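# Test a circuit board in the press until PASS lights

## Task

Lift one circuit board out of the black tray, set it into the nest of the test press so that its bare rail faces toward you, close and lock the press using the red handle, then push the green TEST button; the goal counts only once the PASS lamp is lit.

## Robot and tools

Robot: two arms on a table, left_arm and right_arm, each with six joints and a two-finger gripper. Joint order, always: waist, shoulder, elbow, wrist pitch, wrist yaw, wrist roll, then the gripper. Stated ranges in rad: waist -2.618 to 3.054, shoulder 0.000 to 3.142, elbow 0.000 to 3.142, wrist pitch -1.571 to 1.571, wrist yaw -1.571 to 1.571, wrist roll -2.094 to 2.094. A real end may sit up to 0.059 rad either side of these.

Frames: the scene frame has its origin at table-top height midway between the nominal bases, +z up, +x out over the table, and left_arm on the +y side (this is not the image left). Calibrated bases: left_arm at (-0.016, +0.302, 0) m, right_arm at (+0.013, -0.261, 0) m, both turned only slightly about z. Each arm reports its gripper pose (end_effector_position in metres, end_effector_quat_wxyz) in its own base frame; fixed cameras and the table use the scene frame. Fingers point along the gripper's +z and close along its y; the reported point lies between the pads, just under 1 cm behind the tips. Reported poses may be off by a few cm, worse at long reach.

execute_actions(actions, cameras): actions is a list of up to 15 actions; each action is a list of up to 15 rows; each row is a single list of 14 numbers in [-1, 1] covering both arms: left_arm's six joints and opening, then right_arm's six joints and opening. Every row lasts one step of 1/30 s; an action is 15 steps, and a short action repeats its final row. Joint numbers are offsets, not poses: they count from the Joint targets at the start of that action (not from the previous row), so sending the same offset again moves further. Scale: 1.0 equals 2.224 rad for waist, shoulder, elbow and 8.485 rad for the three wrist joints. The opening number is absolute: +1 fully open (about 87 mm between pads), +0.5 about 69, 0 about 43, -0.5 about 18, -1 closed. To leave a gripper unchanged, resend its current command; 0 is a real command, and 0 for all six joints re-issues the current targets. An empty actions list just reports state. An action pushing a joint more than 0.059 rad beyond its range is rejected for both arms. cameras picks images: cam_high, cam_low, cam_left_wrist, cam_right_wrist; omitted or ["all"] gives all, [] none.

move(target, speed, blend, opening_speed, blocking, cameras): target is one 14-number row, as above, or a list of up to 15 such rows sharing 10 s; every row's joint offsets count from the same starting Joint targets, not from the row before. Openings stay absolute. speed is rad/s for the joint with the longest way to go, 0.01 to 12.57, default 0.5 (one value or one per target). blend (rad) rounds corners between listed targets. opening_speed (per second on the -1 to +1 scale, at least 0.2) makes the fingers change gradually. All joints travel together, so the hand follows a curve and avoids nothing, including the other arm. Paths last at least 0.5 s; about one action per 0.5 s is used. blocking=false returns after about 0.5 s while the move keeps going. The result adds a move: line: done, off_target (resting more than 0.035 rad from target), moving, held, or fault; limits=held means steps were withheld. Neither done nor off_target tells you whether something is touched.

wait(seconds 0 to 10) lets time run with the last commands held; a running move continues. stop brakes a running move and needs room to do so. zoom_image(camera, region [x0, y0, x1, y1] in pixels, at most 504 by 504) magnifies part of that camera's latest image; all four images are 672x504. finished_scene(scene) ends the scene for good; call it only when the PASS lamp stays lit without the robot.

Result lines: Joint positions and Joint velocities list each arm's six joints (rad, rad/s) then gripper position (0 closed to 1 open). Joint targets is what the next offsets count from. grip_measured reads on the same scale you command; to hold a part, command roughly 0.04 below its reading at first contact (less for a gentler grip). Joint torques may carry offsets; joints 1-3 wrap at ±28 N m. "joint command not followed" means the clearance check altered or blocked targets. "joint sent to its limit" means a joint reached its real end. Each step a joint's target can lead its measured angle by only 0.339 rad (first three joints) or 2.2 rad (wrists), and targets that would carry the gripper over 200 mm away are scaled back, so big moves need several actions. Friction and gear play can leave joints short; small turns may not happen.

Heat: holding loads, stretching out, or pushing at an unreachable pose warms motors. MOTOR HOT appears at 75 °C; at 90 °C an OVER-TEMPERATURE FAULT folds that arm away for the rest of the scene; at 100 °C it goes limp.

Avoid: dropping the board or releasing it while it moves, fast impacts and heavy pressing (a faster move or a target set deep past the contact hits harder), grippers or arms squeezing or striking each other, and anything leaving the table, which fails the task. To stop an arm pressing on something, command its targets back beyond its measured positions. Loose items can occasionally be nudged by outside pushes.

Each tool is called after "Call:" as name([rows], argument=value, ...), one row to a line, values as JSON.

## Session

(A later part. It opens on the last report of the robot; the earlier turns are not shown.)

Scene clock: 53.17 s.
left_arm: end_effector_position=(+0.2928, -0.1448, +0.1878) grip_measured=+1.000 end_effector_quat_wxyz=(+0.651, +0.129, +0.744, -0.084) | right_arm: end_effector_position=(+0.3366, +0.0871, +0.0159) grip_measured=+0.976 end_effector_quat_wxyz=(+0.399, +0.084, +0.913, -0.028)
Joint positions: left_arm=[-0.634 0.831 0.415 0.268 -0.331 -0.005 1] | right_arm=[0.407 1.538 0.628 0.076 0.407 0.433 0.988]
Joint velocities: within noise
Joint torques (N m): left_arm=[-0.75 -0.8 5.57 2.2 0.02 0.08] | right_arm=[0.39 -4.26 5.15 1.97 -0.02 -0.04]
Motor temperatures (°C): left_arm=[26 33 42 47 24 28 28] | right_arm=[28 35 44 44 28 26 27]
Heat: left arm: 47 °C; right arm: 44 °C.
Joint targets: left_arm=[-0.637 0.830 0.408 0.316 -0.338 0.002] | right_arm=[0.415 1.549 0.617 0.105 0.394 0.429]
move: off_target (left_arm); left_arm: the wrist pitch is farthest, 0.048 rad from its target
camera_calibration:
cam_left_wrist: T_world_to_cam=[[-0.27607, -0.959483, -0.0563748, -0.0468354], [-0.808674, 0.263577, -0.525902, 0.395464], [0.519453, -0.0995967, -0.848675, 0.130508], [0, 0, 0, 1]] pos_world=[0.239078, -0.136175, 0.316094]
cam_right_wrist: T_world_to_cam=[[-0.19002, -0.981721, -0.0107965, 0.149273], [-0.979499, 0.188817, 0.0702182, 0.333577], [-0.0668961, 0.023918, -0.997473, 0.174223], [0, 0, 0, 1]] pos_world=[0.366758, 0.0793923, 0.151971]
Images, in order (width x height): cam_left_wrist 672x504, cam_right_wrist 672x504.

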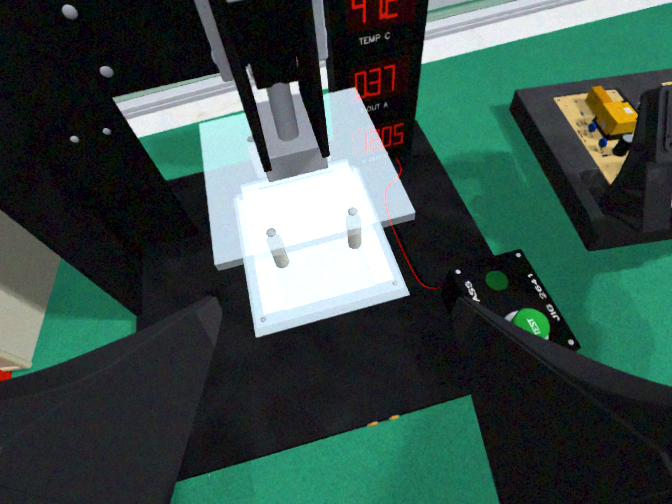

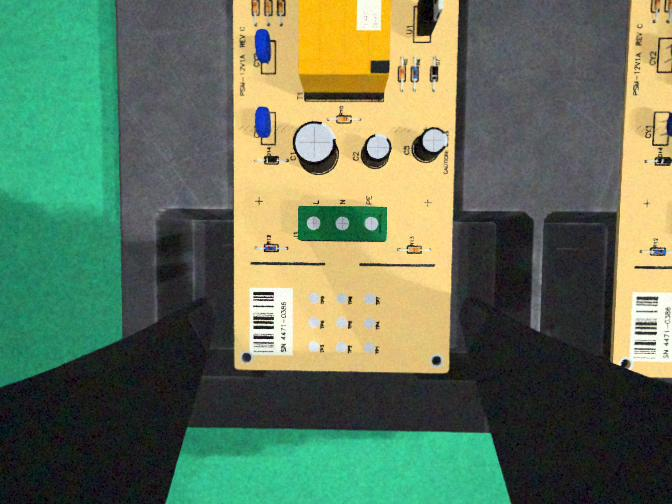

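Call:
move(target=[0,0,0,0,0,0,1, 0,0,0,0,0,0,0.4], opening_speed=0.4, cameras=["cam_right_wrist"])

Call:
zoom_image(camera="cam_right_wrist", region=[160, 220, 520, 500])

Scene clock: 55.70 s.
left_arm: end_effector_position=(+0.2928, -0.1448, +0.1878) grip_measured=+1.000 end_effector_quat_wxyz=(+0.651, +0.129, +0.744, -0.084) | right_arm: end_effector_position=(+0.3368, +0.0871, +0.0160) grip_measured=+0.478 end_effector_quat_wxyz=(+0.399, +0.084, +0.913, -0.028)
Joint positions: left_arm=[-0.634 0.831 0.415 0.268 -0.331 -0.005 1] | right_arm=[0.407 1.538 0.628 0.077 0.407 0.433 0.739]
Joint velocities: within noise
Joint torques (N m): left_arm=[-0.94 -0.73 5.57 2.18 0.02 0.11] | right_arm=[0.39 -4.26 5.16 1.97 -0.02 -0.04]
Motor temperatures (°C): left_arm=[26 33 42 47 24 28 28] | right_arm=[28 35 44 44 28 26 27]
Heat: left arm: 47 °C; right arm: 44 °C.
Joint targets: left_arm=[-0.637 0.830 0.408 0.316 -0.338 0.002] | right_arm=[0.415 1.549 0.617 0.105 0.394 0.429]
move: off_target (left_arm); left_arm: the wrist pitch is farthest, 0.048 rad from its target
camera_calibration:
cam_right_wrist: T_world_to_cam=[[-0.189806, -0.981761, -0.0109227, 0.149318], [-0.979581, 0.18861, 0.0696261, 0.333682], [-0.0662961, 0.0239151, -0.997513, 0.174207], [0, 0, 0, 1]] pos_world=[0.366759, 0.0794926, 0.152172]
Images, in order (width x height): cam_right_wrist 672x504.

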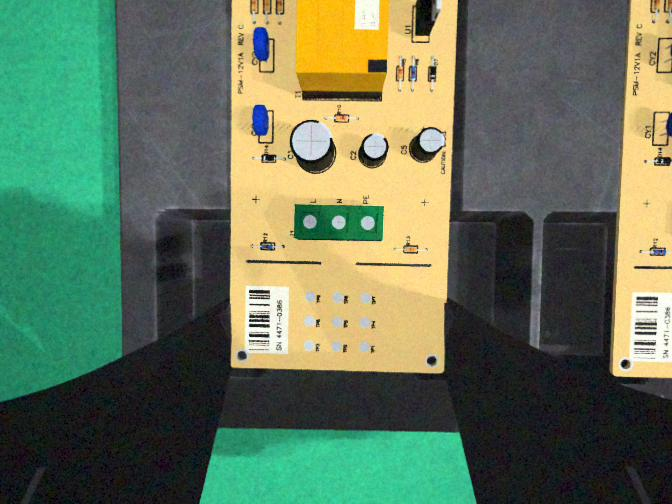

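Scaled by 1.400 from the camera's 672x504 image, which has a finer 960x720 frame.

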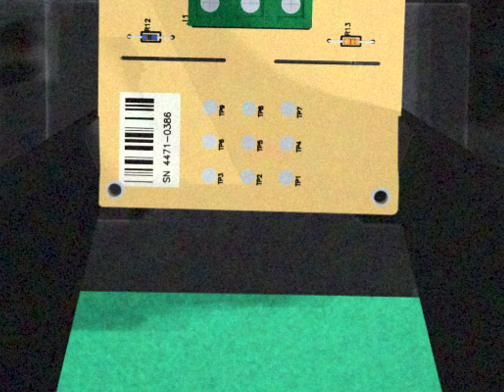

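Call:
move(target=[0,0,0,0,0,0,1, 0,-0.0234,0.0283,-0.0136,0,0,0.4], speed=0.12, cameras=["cam_right_wrist","cam_high"])

Call:
zoom_image(camera="cam_high", region=[170, 190, 330, 310])

Scene clock: 61.90 s.
left_arm: end_effector_position=(+0.2928, -0.1448, +0.1878) grip_measured=+1.000 end_effector_quat_wxyz=(+0.651, +0.129, +0.744, -0.084) | right_arm: end_effector_position=(+0.3339, +0.0864, +0.0182) grip_measured=+0.478 end_effector_quat_wxyz=(+0.389, +0.082, +0.917, -0.032)
Joint positions: left_arm=[-0.634 0.831 0.415 0.268 -0.331 -0.005 1] | right_arm=[0.407 1.529 0.646 0.026 0.404 0.433 0.739]
Joint velocities: within noise
Joint torques (N m): left_arm=[-0.81 -0.77 5.61 2.18 0.01 0.09] | right_arm=[0.38 -7.68 9.26 1.21 0.01 -0.04]
Motor temperatures (°C): left_arm=[26 33 42 48 24 28 28] | right_arm=[28 35 44 43 28 26 27]
Heat: left arm: 48 °C; right arm: 44 °C.
Joint targets: left_arm=[-0.637 0.830 0.408 0.316 -0.338 0.002] | right_arm=[0.415 1.497 0.680 -0.010 0.394 0.429]
move: off_target (left_arm, right_arm); left_arm: the wrist pitch is farthest, 0.048 rad from its target; right_arm: the wrist pitch is farthest, 0.036 rad from its target
camera_calibration:
cam_right_wrist: T_world_to_cam=[[-0.188149, -0.98214, 0.000666072, 0.147309], [-0.97814, 0.187444, 0.0900406, 0.330198], [-0.0885574, 0.0162895, -0.995938, 0.184313], [0, 0, 0, 1]] pos_world=[0.367019, 0.0797821, 0.153735]
Images, in order (width x height): cam_high 672x504, cam_right_wrist 672x504.

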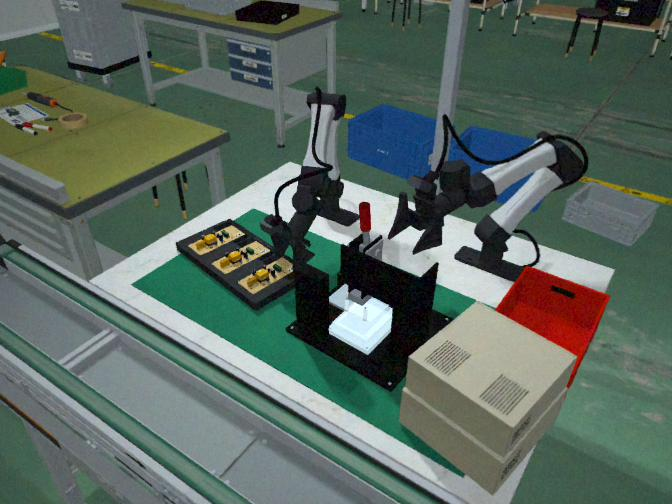

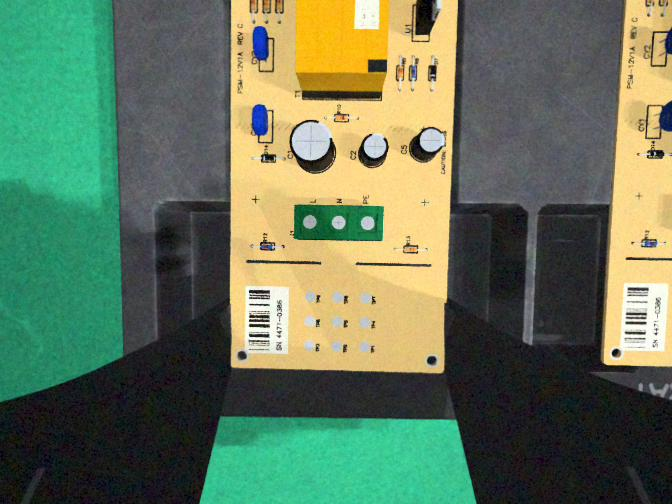

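Scaled by 3.150 from the camera's 672x504 image, which has a finer 960x720 frame.

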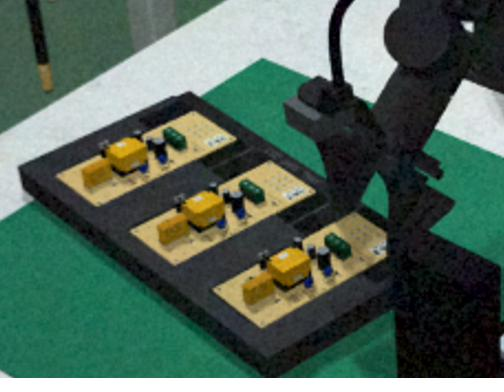

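Call:
move(target=[0.3314,-0.1677,0.2437,-0.1186,0.1105,0,1, 0,-0.0841,0.1416,-0.0563,0,0,0.4], speed=0.4)

Scene clock: 65.93 s.
left_arm: end_effector_position=(+0.1920, -0.0798, +0.3131) grip_measured=+1.000 end_effector_quat_wxyz=(+0.623, +0.149, +0.743, -0.195) | right_arm: end_effector_position=(+0.3315, +0.0861, +0.1244) grip_measured=+0.478 end_effector_quat_wxyz=(+0.386, +0.080, +0.918, -0.032)
Joint positions: left_arm=[0.096 0.455 0.921 -0.646 0.59 -0.005 1] | right_arm=[0.407 1.342 0.953 -0.474 0.4 0.433 0.739]
Joint velocities: within noise
Joint torques (N m): left_arm=[0.58 2.39 7.13 1.26 0.3 0.09] | right_arm=[0.4 -6.8 11.03 1.43 0.05 -0.04]
Motor temperatures (°C): left_arm=[26 33 43 47 24 28 28] | right_arm=[28 36 44 43 28 26 27]
Heat: left arm: 47 °C; right arm: 44 °C.
Joint targets: left_arm=[0.100 0.457 0.950 -0.690 0.600 0.002] | right_arm=[0.415 1.310 0.995 -0.488 0.394 0.429]
move: off_target (left_arm, right_arm); left_arm: the wrist pitch is farthest, 0.045 rad from its target; right_arm: the elbow is farthest, 0.042 rad from its target
camera_calibration:
cam_left_wrist: T_world_to_cam=[[-0.442577, -0.892184, 0.0901819, -0.0137844], [-0.788279, 0.339136, -0.513423, 0.360888], [0.427484, -0.298318, -0.853384, 0.298958], [0, 0, 0, 1]] pos_world=[0.150579, -0.045504, 0.441657]
cam_right_wrist: T_world_to_cam=[[-0.185501, -0.982643, 0.00104821, 0.145619], [-0.978058, 0.184738, 0.0963046, 0.317691], [-0.0948268, 0.0168394, -0.995351, 0.291831], [0, 0, 0, 1]] pos_world=[0.365406, 0.0794873, 0.259727]

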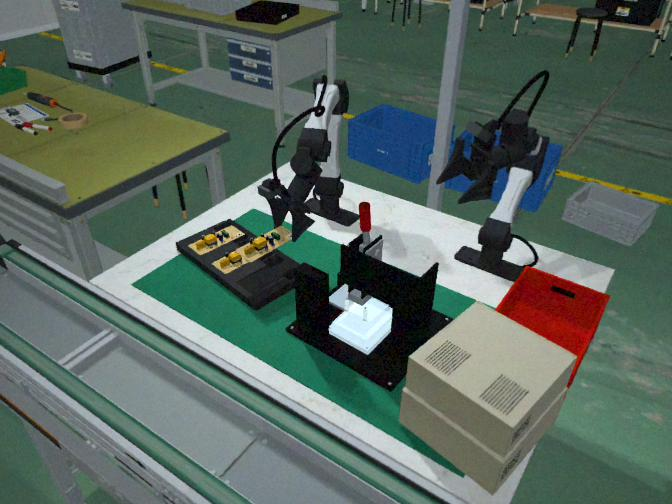

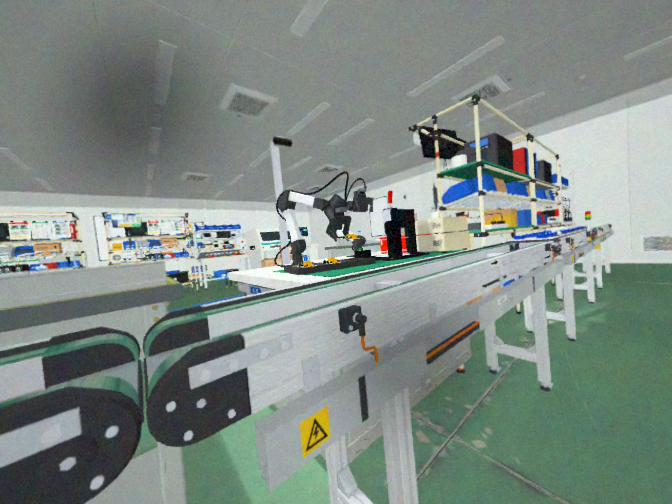

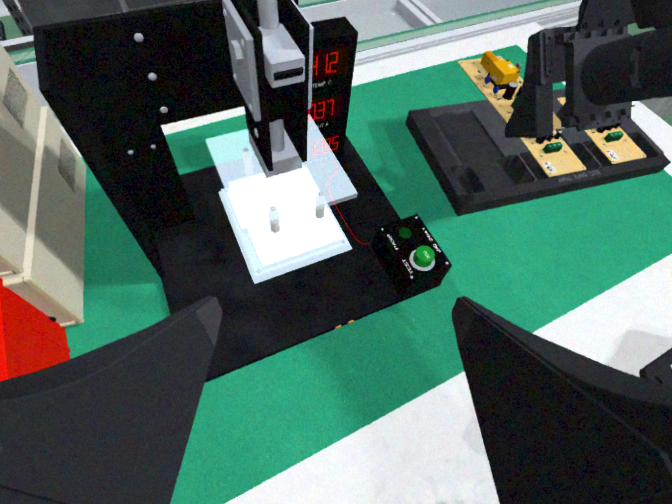

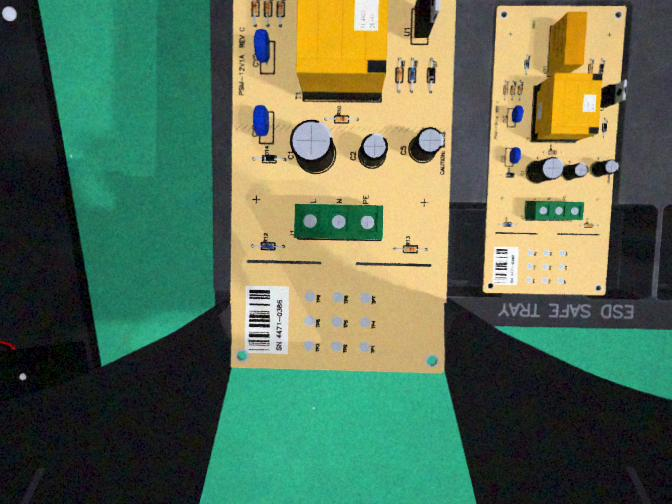

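Call:
move(target=[0,0,0,0,0,0,1, 0.3361,0.033,0.0787,-0.0615,0.0428,0.0823,0.4], speed=0.45)

Scene clock: 75.77 s.
left_arm: end_effector_position=(+0.1919, -0.0799, +0.3130) grip_measured=+1.000 end_effector_quat_wxyz=(+0.623, +0.149, +0.743, -0.195) | right_arm: end_effector_position=(+0.1931, +0.2193, +0.1466) grip_measured=+0.478 end_effector_quat_wxyz=(+0.382, +0.038, +0.923, -0.010)
Joint positions: left_arm=[0.096 0.455 0.921 -0.646 0.591 -0.005 1] | right_arm=[1.157 1.379 1.129 -0.994 0.727 1.115 0.739]
Joint velocities: within noise
Joint torques (N m): left_arm=[0.62 2.51 7.25 1.26 0.27 0.08] | right_arm=[0.46 -3.73 10.32 0.74 0.54 0.14]
Motor temperatures (°C): left_arm=[26 33 43 45 24 27 27] | right_arm=[28 37 47 42 28 26 28]
Heat: left arm: 45 °C; right arm: 47 °C.
Joint targets: left_arm=[0.100 0.457 0.950 -0.690 0.600 0.002] | right_arm=[1.162 1.383 1.170 -1.010 0.757 1.127]
move: off_target (left_arm, right_arm); left_arm: the wrist pitch is farthest, 0.044 rad from its target; right_arm: the elbow is farthest, 0.041 rad from its target
camera_calibration:
cam_left_wrist: T_world_to_cam=[[-0.443205, -0.891819, 0.0907073, -0.0139872], [-0.788396, 0.339639, -0.51291, 0.360682], [0.426615, -0.298838, -0.853637, 0.299063], [0, 0, 0, 1]] pos_world=[0.150577, -0.0456048, 0.441557]
cam_right_wrist: T_world_to_cam=[[-0.0912413, -0.99581, -0.00615986, 0.236554], [-0.99011, 0.0900536, 0.107575, 0.17703], [-0.10657, 0.0159142, -0.994178, 0.300857], [0, 0, 0, 1]] pos_world=[0.228925, 0.214833, 0.281519]

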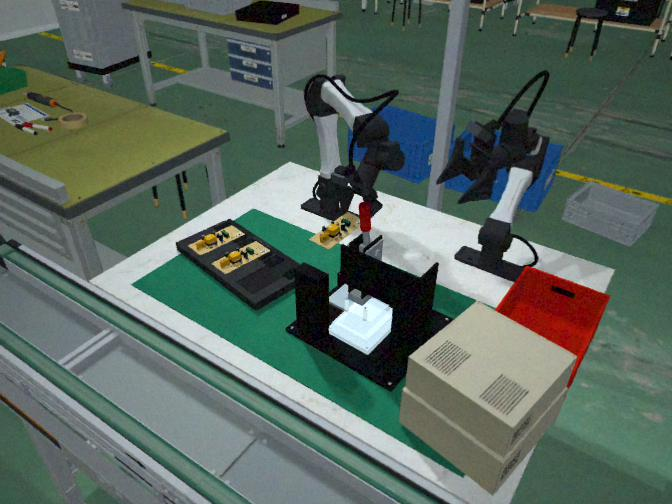

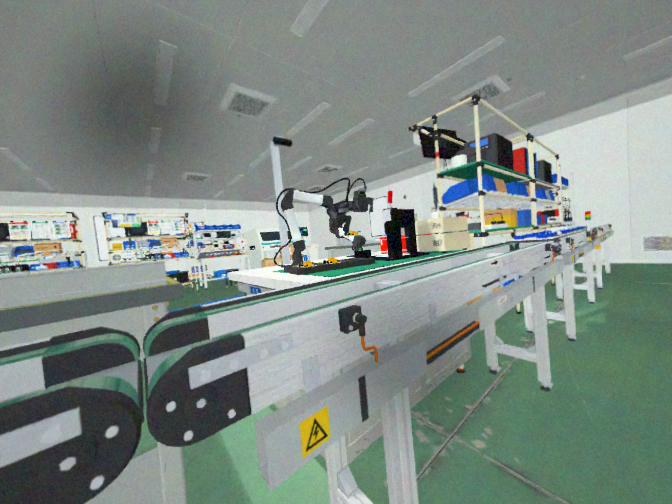

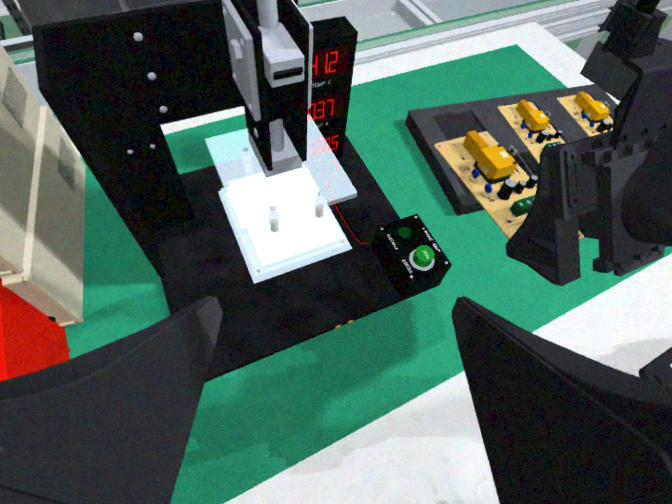

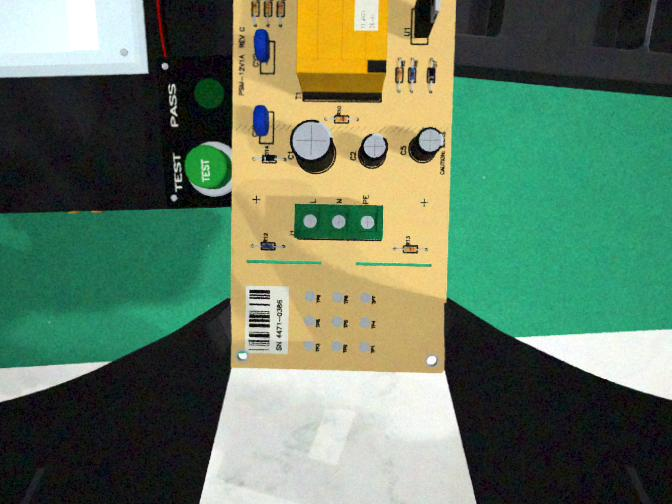

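Call:
zoom_image(camera="cam_right_wrist", region=[0, 0, 260, 220])

Call:
zoom_image(camera="cam_left_wrist", region=[180, 120, 480, 320])

Scaled by 1.938 from the camera's 672x504 image, which has a finer 960x720 frame.

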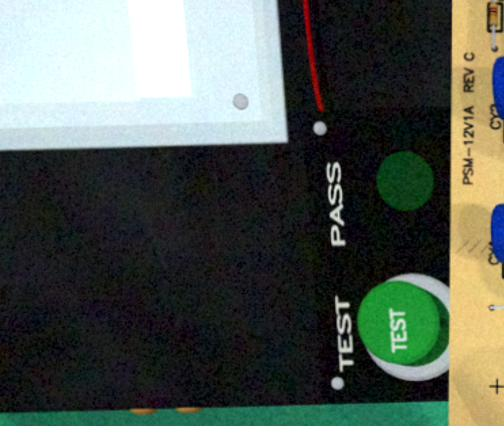

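Scaled by 1.680 from the camera's 672x504 image, which has a finer 960x720 frame.

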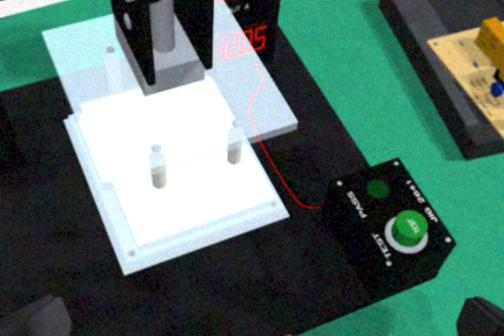

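Call:
move(target=[0,0,0,0,0,0,1, 0.0818,0.2945,0.2941,-0.0113,0.0077,0.0216,0.4], speed=0.35)

Call:
zoom_image(camera="cam_right_wrist", region=[60, 0, 560, 400])

Scene clock: 87.03 s.
left_arm: end_effector_position=(+0.1919, -0.0800, +0.3130) grip_measured=+1.000 end_effector_quat_wxyz=(+0.622, +0.150, +0.743, -0.195) | right_arm: end_effector_position=(+0.1998, +0.3111, +0.1487) grip_measured=+0.478 end_effector_quat_wxyz=(+0.388, +0.028, +0.921, +0.001)
Joint positions: left_arm=[0.096 0.455 0.921 -0.646 0.591 -0.005 1] | right_arm=[1.251 1.708 1.457 -1.035 0.754 1.199 0.739]
Joint velocities: within noise
Joint torques (N m): left_arm=[0.66 2.43 7.17 1.27 0.29 0.07] | right_arm=[-0.05 -7.73 6.79 0.78 0.32 0]
Motor temperatures (°C): left_arm=[26 33 44 43 24 27 27] | right_arm=[28 37 47 40 28 26 28]
Heat: left arm: 44 °C; right arm: 47 °C.
Joint targets: left_arm=[0.100 0.457 0.950 -0.690 0.600 0.002] | right_arm=[1.248 1.698 1.461 -1.038 0.756 1.198]
move: held (right_arm; a check stopped the path), off_target (left_arm); limits=held; left_arm: the wrist pitch is farthest, 0.044 rad from its target; right_arm: the elbow is farthest, 0.367 rad from its target
joint command not followed: on one or more control steps a check withheld the commanded joint targets of the right arm, and it was not sent them on those steps.
cause: the commanded joint targets, or the way to them, would bring a part of the robot too close to another arm (this arm's wrist (the part past the wrist pitch) and the left arm's fingers, at the place that arm is still heading or pushing toward).
camera_calibration:
cam_left_wrist: T_world_to_cam=[[-0.443519, -0.891658, 0.0907538, -0.0139536], [-0.788276, 0.33989, -0.512928, 0.360684], [0.42651, -0.299033, -0.853621, 0.299063], [0, 0, 0, 1]] pos_world=[0.150577, -0.0456051, 0.441557]
cam_right_wrist: T_world_to_cam=[[-0.064838, -0.997737, -0.0177911, 0.325732], [-0.993325, 0.0628263, 0.0967385, 0.185957], [-0.0954018, 0.0239447, -0.995151, 0.29758], [0, 0, 0, 1]] pos_world=[0.234226, 0.306187, 0.283942]

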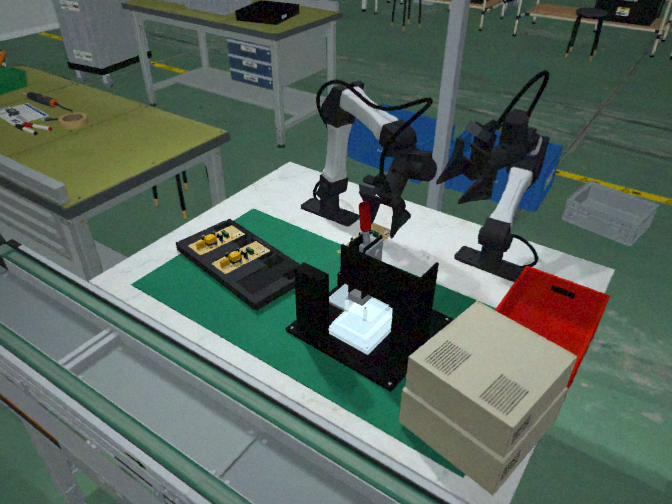

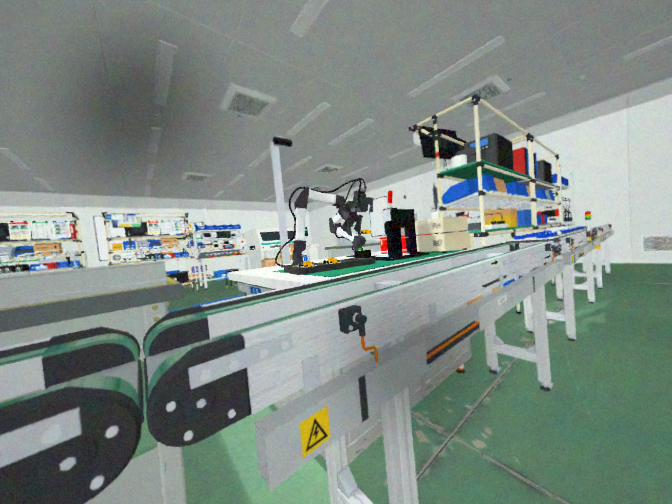

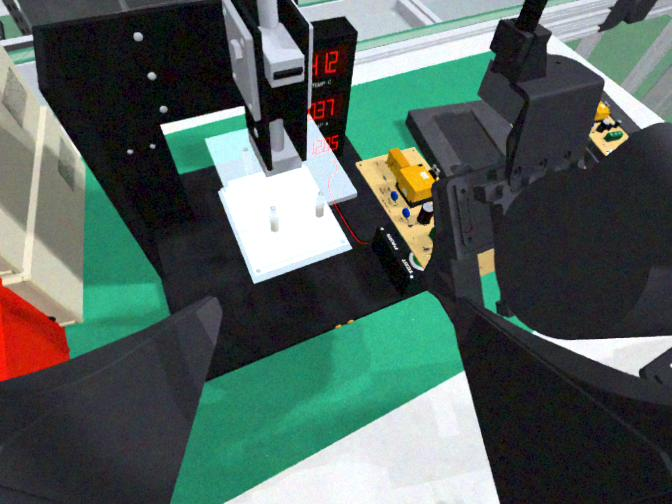

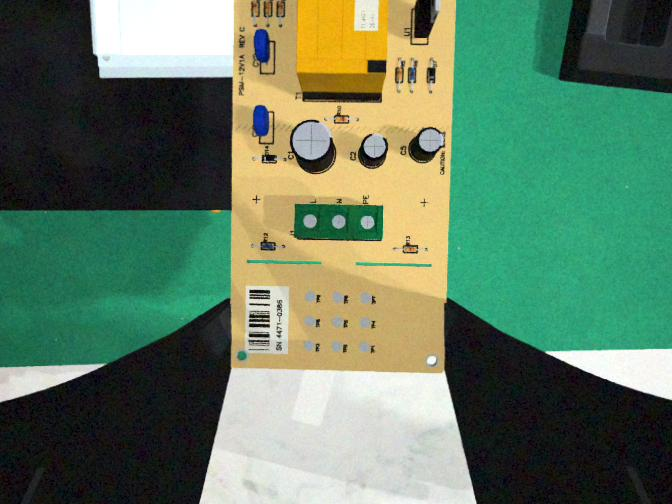

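Scaled by 1.008 from the camera's 672x504 image, which has a finer 960x720 frame.

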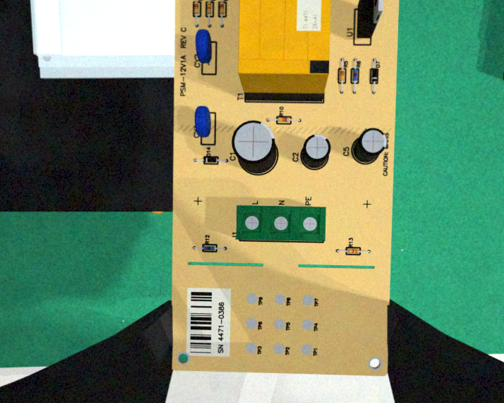

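Call:
move(target=[0.38,-0.04,0.02,0,0,0,1, 0,0,0,0,0,0,0.4], speed=0.6, cameras=["cam_left_wrist"])

Scene clock: 89.53 s.
left_arm: end_effector_position=(+0.1736, +0.0710, +0.3433) grip_measured=+1.000 end_effector_quat_wxyz=(+0.684, -0.136, +0.709, +0.108) | right_arm: end_effector_position=(+0.1993, +0.3114, +0.1487) grip_measured=+0.478 end_effector_quat_wxyz=(+0.388, +0.027, +0.921, +0.001)
Joint positions: left_arm=[0.941 0.369 0.966 -0.648 0.595 -0.005 1] | right_arm=[1.252 1.708 1.457 -1.035 0.754 1.199 0.739]
Joint velocities: within noise
Joint torques (N m): left_arm=[0.61 3.06 6.74 1.26 0.2 0.06] | right_arm=[0.02 -7.68 6.76 0.78 0.32 0.01]
Motor temperatures (°C): left_arm=[26 33 44 43 24 27 27] | right_arm=[28 37 47 40 28 26 28]
Heat: left arm: 44 °C; right arm: 47 °C.
Joint targets: left_arm=[0.945 0.368 0.994 -0.690 0.600 0.002] | right_arm=[1.248 1.698 1.461 -1.038 0.756 1.198]
move: off_target (left_arm); left_arm: the wrist pitch is farthest, 0.042 rad from its target
camera_calibration:
cam_left_wrist: T_world_to_cam=[[0.365668, -0.930475, 0.0224245, -0.00443186], [-0.735716, -0.303719, -0.605373, 0.378802], [0.570095, 0.204868, -0.795626, 0.297262], [0, 0, 0, 1]] pos_world=[0.110844, 0.0500264, 0.465925]
Images, in order (width x height): cam_left_wrist 672x504.

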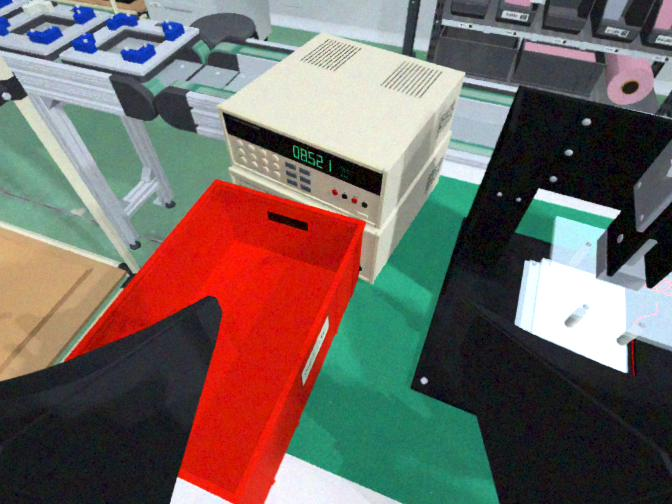

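Call:
move(target=[0,0,0,0,0,0,1, 0.0432,0.1574,0.1677,-0.008,0.0078,0.0132,0.4], speed=0.35, cameras=["cam_high","cam_right_wrist","cam_left_wrist"])

Call:
zoom_image(camera="cam_right_wrist", region=[60, 0, 560, 400])

Scene clock: 92.27 s.
left_arm: end_effector_position=(+0.1736, +0.0710, +0.3433) grip_measured=+1.000 end_effector_quat_wxyz=(+0.684, -0.136, +0.709, +0.108) | right_arm: end_effector_position=(+0.1909, +0.3998, +0.1228) grip_measured=+0.478 end_effector_quat_wxyz=(+0.396, +0.022, +0.918, +0.007)
Joint positions: left_arm=[0.941 0.369 0.966 -0.648 0.595 -0.005 1] | right_arm=[1.344 2.043 1.79 -1.09 0.789 1.298 0.739]
Joint velocities: within noise
Joint torques (N m): left_arm=[0.53 3 6.69 1.25 0.2 0.07] | right_arm=[0.43 -9.17 10.3 0.53 0.61 0.14]
Motor temperatures (°C): left_arm=[26 33 44 43 24 27 27] | right_arm=[28 37 47 40 28 26 28]
Heat: left arm: 44 °C; right arm: 47 °C.
Joint targets: left_arm=[0.945 0.368 0.994 -0.690 0.600 0.002] | right_arm=[1.344 2.048 1.834 -1.105 0.822 1.310]
move: off_target (left_arm, right_arm); left_arm: the wrist pitch is farthest, 0.042 rad from its target; right_arm: the elbow is farthest, 0.044 rad from its target
camera_calibration:
cam_left_wrist: T_world_to_cam=[[0.365668, -0.930475, 0.0224245, -0.00443186], [-0.735716, -0.303719, -0.605373, 0.378802], [0.570095, 0.204868, -0.795626, 0.297262], [0, 0, 0, 1]] pos_world=[0.110844, 0.0500264, 0.465925]
cam_right_wrist: T_world_to_cam=[[-0.0486211, -0.998469, -0.0263706, 0.411371], [-0.995849, 0.0464259, 0.0782864, 0.183371], [-0.0769423, 0.0300675, -0.996582, 0.26298], [0, 0, 0, 1]] pos_world=[0.222846, 0.394321, 0.258574]
Images, in order (width x height): cam_high 672x504, cam_left_wrist 672x504, cam_right_wrist 672x504.

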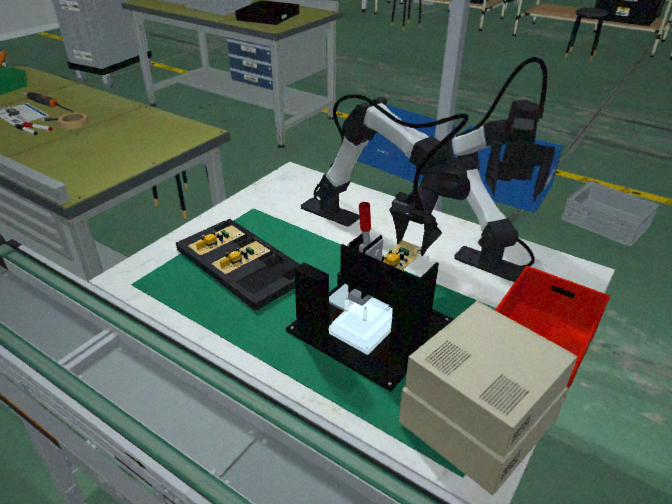

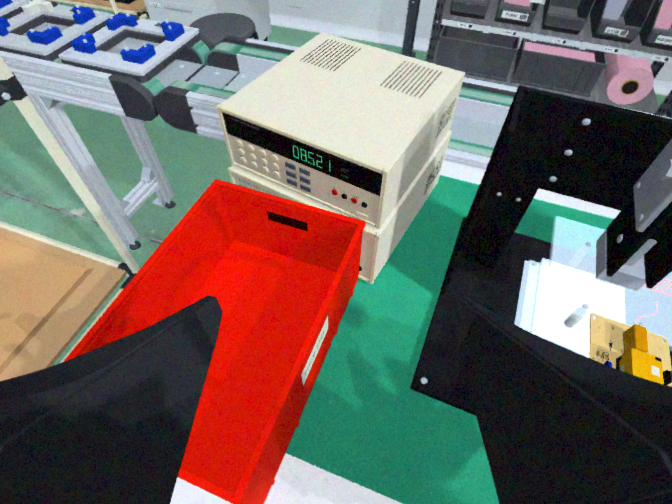

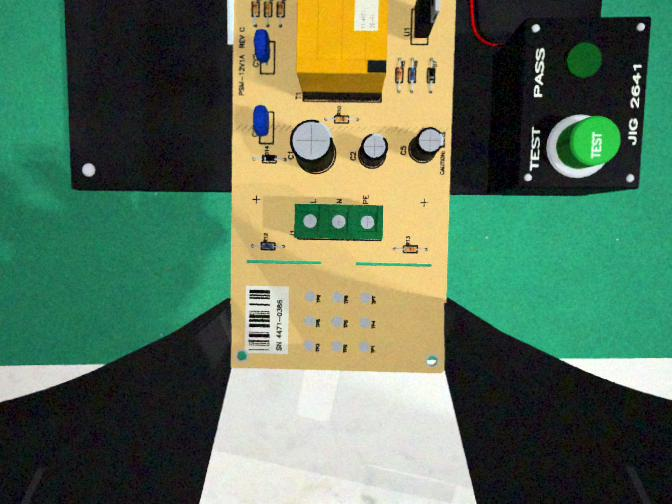

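Scaled by 1.008 from the camera's 672x504 image, which has a finer 960x720 frame.

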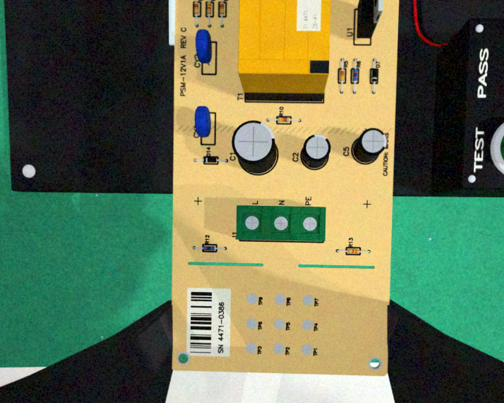

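Call:
zoom_image(camera="cam_high", region=[310, 80, 510, 300])

Call:
zoom_image(camera="cam_left_wrist", region=[500, 80, 672, 400])

Scaled by 2.291 from the camera's 672x504 image, which has a finer 960x720 frame.

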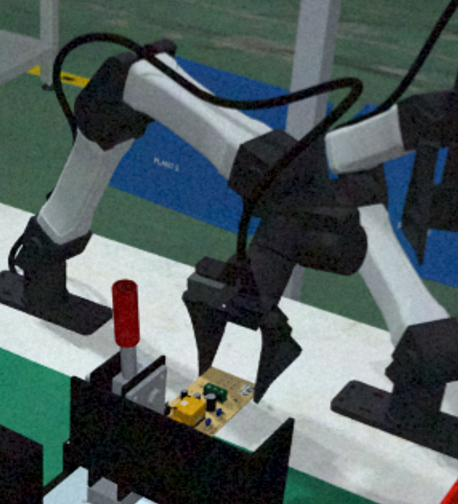

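Scaled by 1.575 from the camera's 672x504 image, which has a finer 960x720 frame.

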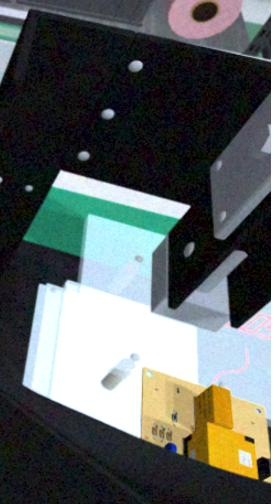

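Call:
move(target=[0,0,0,0,0,0,1, 0.0225,0.0391,-0.125,0.0365,0.0021,0.0083,0.4], speed=0.2, cameras=["cam_high","cam_right_wrist","cam_left_wrist"])

Scene clock: 106.50 s.
left_arm: end_effector_position=(+0.1737, +0.0708, +0.3433) grip_measured=+1.000 end_effector_quat_wxyz=(+0.684, -0.136, +0.709, +0.107) | right_arm: end_effector_position=(+0.1726, +0.4052, +0.0322) grip_measured=+0.478 end_effector_quat_wxyz=(+0.399, +0.022, +0.917, +0.005)
Joint positions: left_arm=[0.94 0.369 0.966 -0.648 0.595 -0.005 1] | right_arm=[1.394 2.13 1.559 -0.825 0.806 1.368 0.739]
Joint velocities: within noise
Joint torques (N m): left_arm=[0.57 3 6.76 1.27 0.22 0.07] | right_arm=[0.59 -9.54 5.79 0.91 0.62 0.16]
Motor temperatures (°C): left_arm=[26 33 45 42 24 27 27] | right_arm=[27 42 46 38 28 26 28]
Heat: left arm: 45 °C; right arm: 46 °C.
Joint targets: left_arm=[0.945 0.368 0.994 -0.690 0.600 0.002] | right_arm=[1.394 2.135 1.556 -0.796 0.840 1.381]
move: off_target (left_arm); left_arm: the wrist pitch is farthest, 0.042 rad from its target
camera_calibration:
cam_left_wrist: T_world_to_cam=[[0.364198, -0.931052, 0.0224082, -0.00436367], [-0.736201, -0.302548, -0.60537, 0.378838], [0.57041, 0.203977, -0.795629, 0.297237], [0, 0, 0, 1]] pos_world=[0.110944, 0.0499245, 0.465925]
cam_right_wrist: T_world_to_cam=[[-0.0509919, -0.998465, -0.0216049, 0.413815], [-0.99616, 0.0493087, 0.0723471, 0.170958], [-0.0711708, 0.0252111, -0.997145, 0.172197], [0, 0, 0, 1]] pos_world=[0.203658, 0.400409, 0.168277]
Images, in order (width x height): cam_high 672x504, cam_left_wrist 672x504, cam_right_wrist 672x504.

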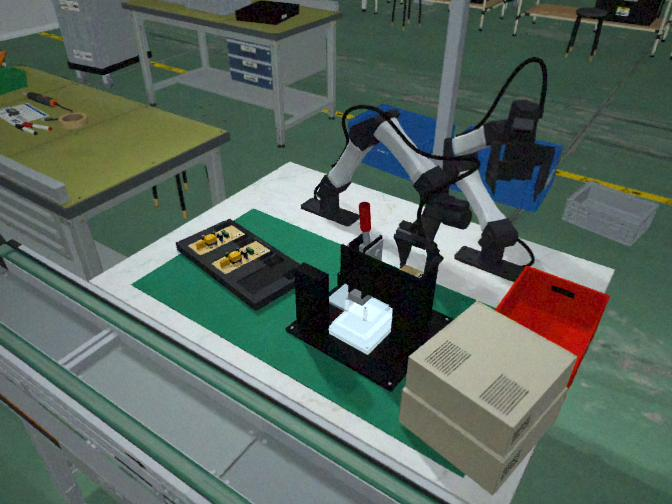

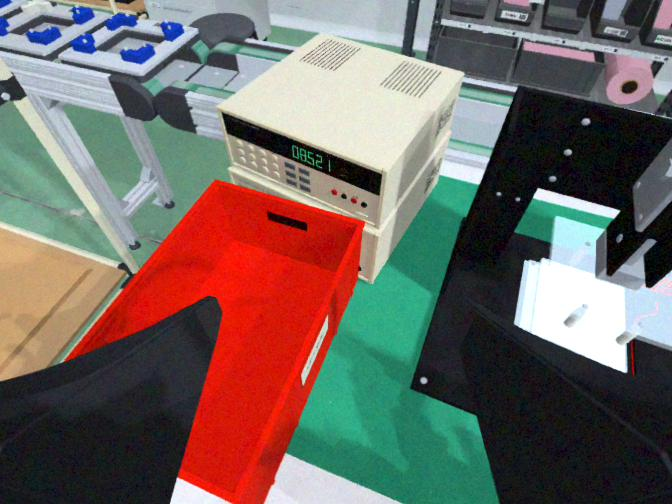

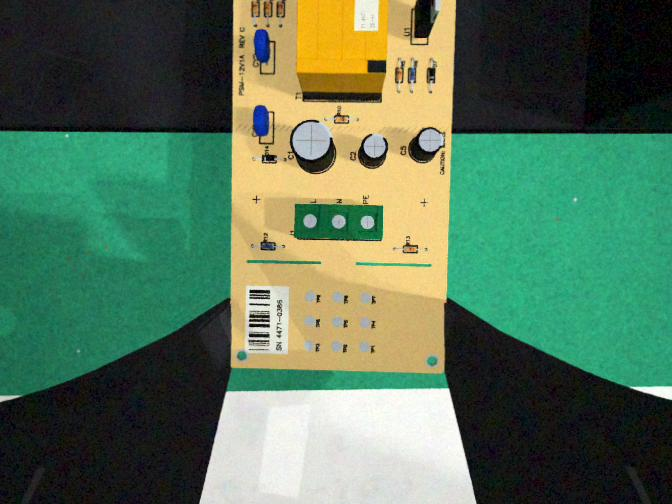

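Call:
move(target=[0,0,0,0,0,0,1, -0.045,-0.001,-0.0013,0.0119,-0.0035,-0.0187,0.4], speed=0.15, cameras=["cam_right_wrist","cam_left_wrist"])

Call:
zoom_image(camera="cam_left_wrist", region=[502, 180, 672, 400])

Scene clock: 109.80 s.
left_arm: end_effector_position=(+0.1737, +0.0708, +0.3433) grip_measured=+1.000 end_effector_quat_wxyz=(+0.684, -0.136, +0.709, +0.107) | right_arm: end_effector_position=(+0.1880, +0.3998, +0.0266) grip_measured=+0.478 end_effector_quat_wxyz=(+0.377, -0.001, +0.926, -0.007)
Joint positions: left_arm=[0.94 0.369 0.966 -0.648 0.595 -0.005 1] | right_arm=[1.338 2.13 1.553 -0.787 0.751 1.255 0.739]
Joint velocities: within noise
Joint torques (N m): left_arm=[0.66 3.02 6.64 1.28 0.22 0.08] | right_arm=[-3.66 -9.74 6.11 1.72 0.85 -0.37]
Motor temperatures (°C): left_arm=[26 33 45 41 24 27 27] | right_arm=[27 42 46 38 28 26 28]
Heat: left arm: 45 °C; right arm: 46 °C.
Joint targets: left_arm=[0.945 0.368 0.994 -0.690 0.600 0.002] | right_arm=[1.294 2.133 1.553 -0.695 0.810 1.222]
move: off_target (left_arm, right_arm); left_arm: the wrist pitch is farthest, 0.042 rad from its target; right_arm: the wrist pitch is farthest, 0.092 rad from its target
camera_calibration:
cam_left_wrist: T_world_to_cam=[[0.364198, -0.931052, 0.0224082, -0.00436367], [-0.736201, -0.302548, -0.60537, 0.378838], [0.57041, 0.203977, -0.795629, 0.297237], [0, 0, 0, 1]] pos_world=[0.110944, 0.0499245, 0.465925]
cam_right_wrist: T_world_to_cam=[[-0.0168074, -0.999683, 0.0187358, 0.402031], [-0.992799, 0.0189086, 0.11829, 0.197278], [-0.118607, -0.0166127, -0.992802, 0.193345], [0, 0, 0, 1]] pos_world=[0.225546, 0.401385, 0.161085]
Images, in order (width x height): cam_left_wrist 672x504, cam_right_wrist 672x504.

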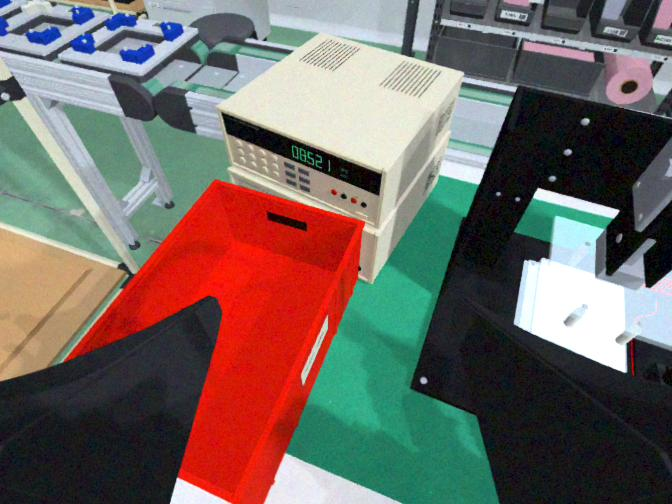

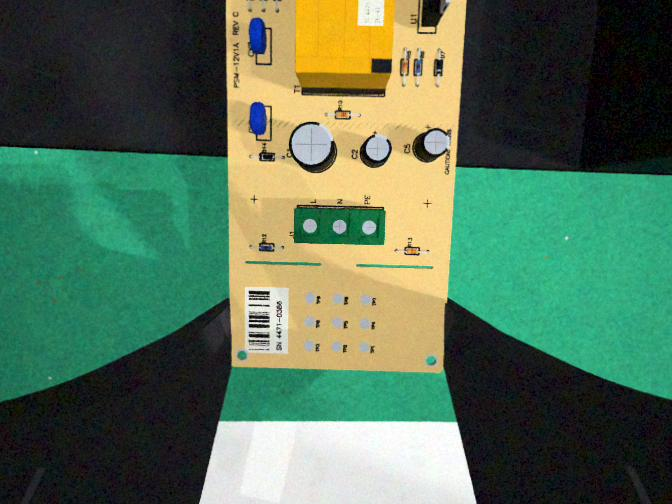

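Scaled by 2.291 from the camera's 672x504 image, which has a finer 960x720 frame.

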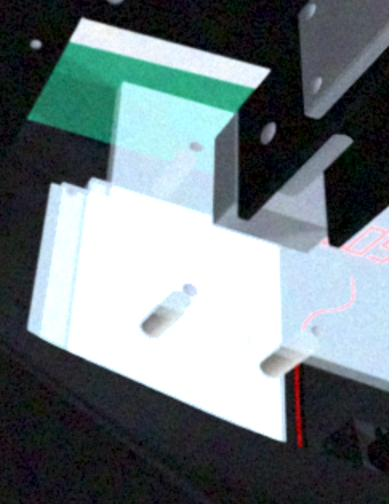

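Call:
move(target=[0,0,0,0,0,0,1, 0.0459,-0.0081,0.0337,-0.0226,0.0035,0.0187,0.4], speed=0.2, cameras=["cam_right_wrist","cam_high"])

Call:
zoom_image(camera="cam_high", region=[330, 170, 480, 300])

Scene clock: 116.13 s.
left_arm: end_effector_position=(+0.1738, +0.0705, +0.3433) grip_measured=+1.000 end_effector_quat_wxyz=(+0.684, -0.135, +0.709, +0.107) | right_arm: end_effector_position=(+0.1711, +0.4046, +0.0391) grip_measured=+0.478 end_effector_quat_wxyz=(+0.398, +0.018, +0.917, -0.002)
Joint positions: left_arm=[0.938 0.369 0.966 -0.648 0.595 -0.005 1] | right_arm=[1.397 2.13 1.589 -0.872 0.806 1.368 0.739]
Joint velocities: within noise
Joint torques (N m): left_arm=[0.66 3.02 6.68 1.25 0.2 0.07] | right_arm=[0.25 -11.15 9.63 0.4 0.63 0.16]
Motor temperatures (°C): left_arm=[26 33 45 41 23 27 27] | right_arm=[28 43 46 39 29 26 28]
Heat: left arm: 45 °C; right arm: 46 °C.
Joint targets: left_arm=[0.945 0.368 0.994 -0.690 0.600 0.002] | right_arm=[1.396 2.115 1.628 -0.887 0.840 1.381]
move: off_target (left_arm, right_arm); left_arm: the wrist pitch is farthest, 0.042 rad from its target; right_arm: the elbow is farthest, 0.039 rad from its target
camera_calibration:
cam_right_wrist: T_world_to_cam=[[-0.0477281, -0.998844, -0.00564021, 0.412181], [-0.996113, 0.0471775, 0.0743825, 0.169877], [-0.0740305, 0.00916842, -0.997214, 0.18589], [0, 0, 0, 1]] pos_world=[0.20265, 0.401986, 0.175061]
Images, in order (width x height): cam_high 672x504, cam_right_wrist 672x504.

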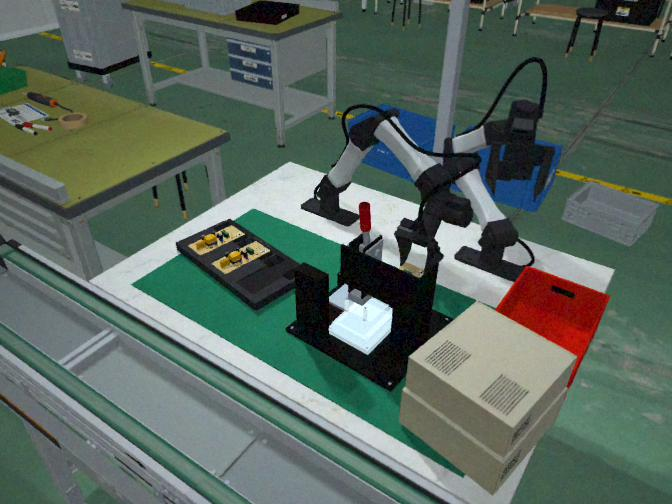

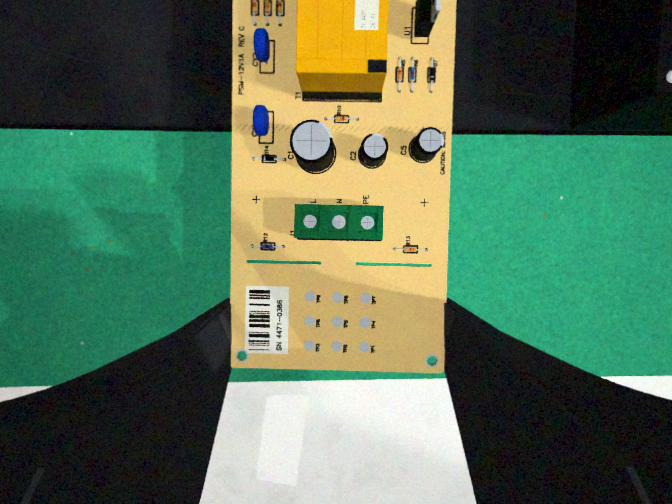

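Scaled by 3.360 from the camera's 672x504 image, which has a finer 960x720 frame.

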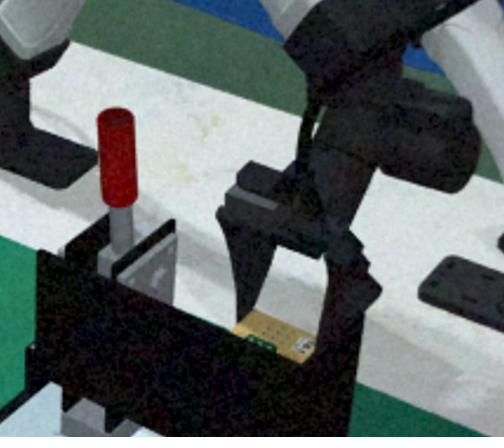

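Call:
move([
  [0,0,0,0,0,0,1, 0.0031,-0.009,-0.0027,0.0014,0.0035,0.0006,0.4],
  [0,0,0,0,0,0,1, -0.0427,-0.009,-0.0103,0.0191,0,-0.0187,0.4],
], speed=0.15, cameras=["cam_right_wrist"])

Scene clock: 120.30 s.
left_arm: end_effector_position=(+0.1738, +0.0705, +0.3433) grip_measured=+1.000 end_effector_quat_wxyz=(+0.684, -0.135, +0.709, +0.107) | right_arm: end_effector_position=(+0.2176, +0.4037, +0.0455) grip_measured=+0.478 end_effector_quat_wxyz=(+0.418, +0.021, +0.908, -0.002)
Joint positions: left_arm=[0.938 0.369 0.966 -0.648 0.595 -0.005 1] | right_arm=[1.303 2.13 1.589 -0.759 0.83 1.229 0.739]
Joint velocities: within noise
Joint torques (N m): left_arm=[0.57 2.99 6.69 1.27 0.18 0.05] | right_arm=[-0.13 -12.9 7.72 1.16 0.41 -0.07]
Motor temperatures (°C): left_arm=[26 33 45 41 23 27 27] | right_arm=[28 44 46 39 28 26 28]
Heat: left arm: 45 °C; right arm: 46 °C.
Joint targets: left_arm=[0.945 0.368 0.994 -0.690 0.600 0.002] | right_arm=[1.301 2.095 1.605 -0.724 0.840 1.222]
move: off_target (left_arm); left_arm: the wrist pitch is farthest, 0.042 rad from its target
camera_calibration:
cam_right_wrist: T_world_to_cam=[[-0.0531481, -0.99854, -0.00961744, 0.414866], [-0.998168, 0.0528444, 0.0294743, 0.215919], [-0.028923, 0.0111663, -0.999519, 0.185288], [0, 0, 0, 1]] pos_world=[0.242932, 0.400781, 0.182825]
Images, in order (width x height): cam_right_wrist 672x504.

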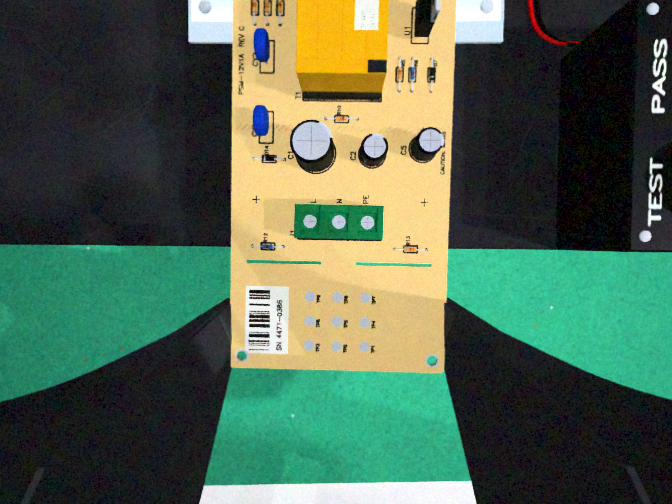

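Call:
zoom_image(camera="cam_right_wrist", region=[150, 0, 540, 100])

Scaled by 1.292 from the camera's 672x504 image, which has a finer 960x720 frame.

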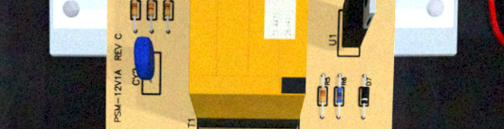

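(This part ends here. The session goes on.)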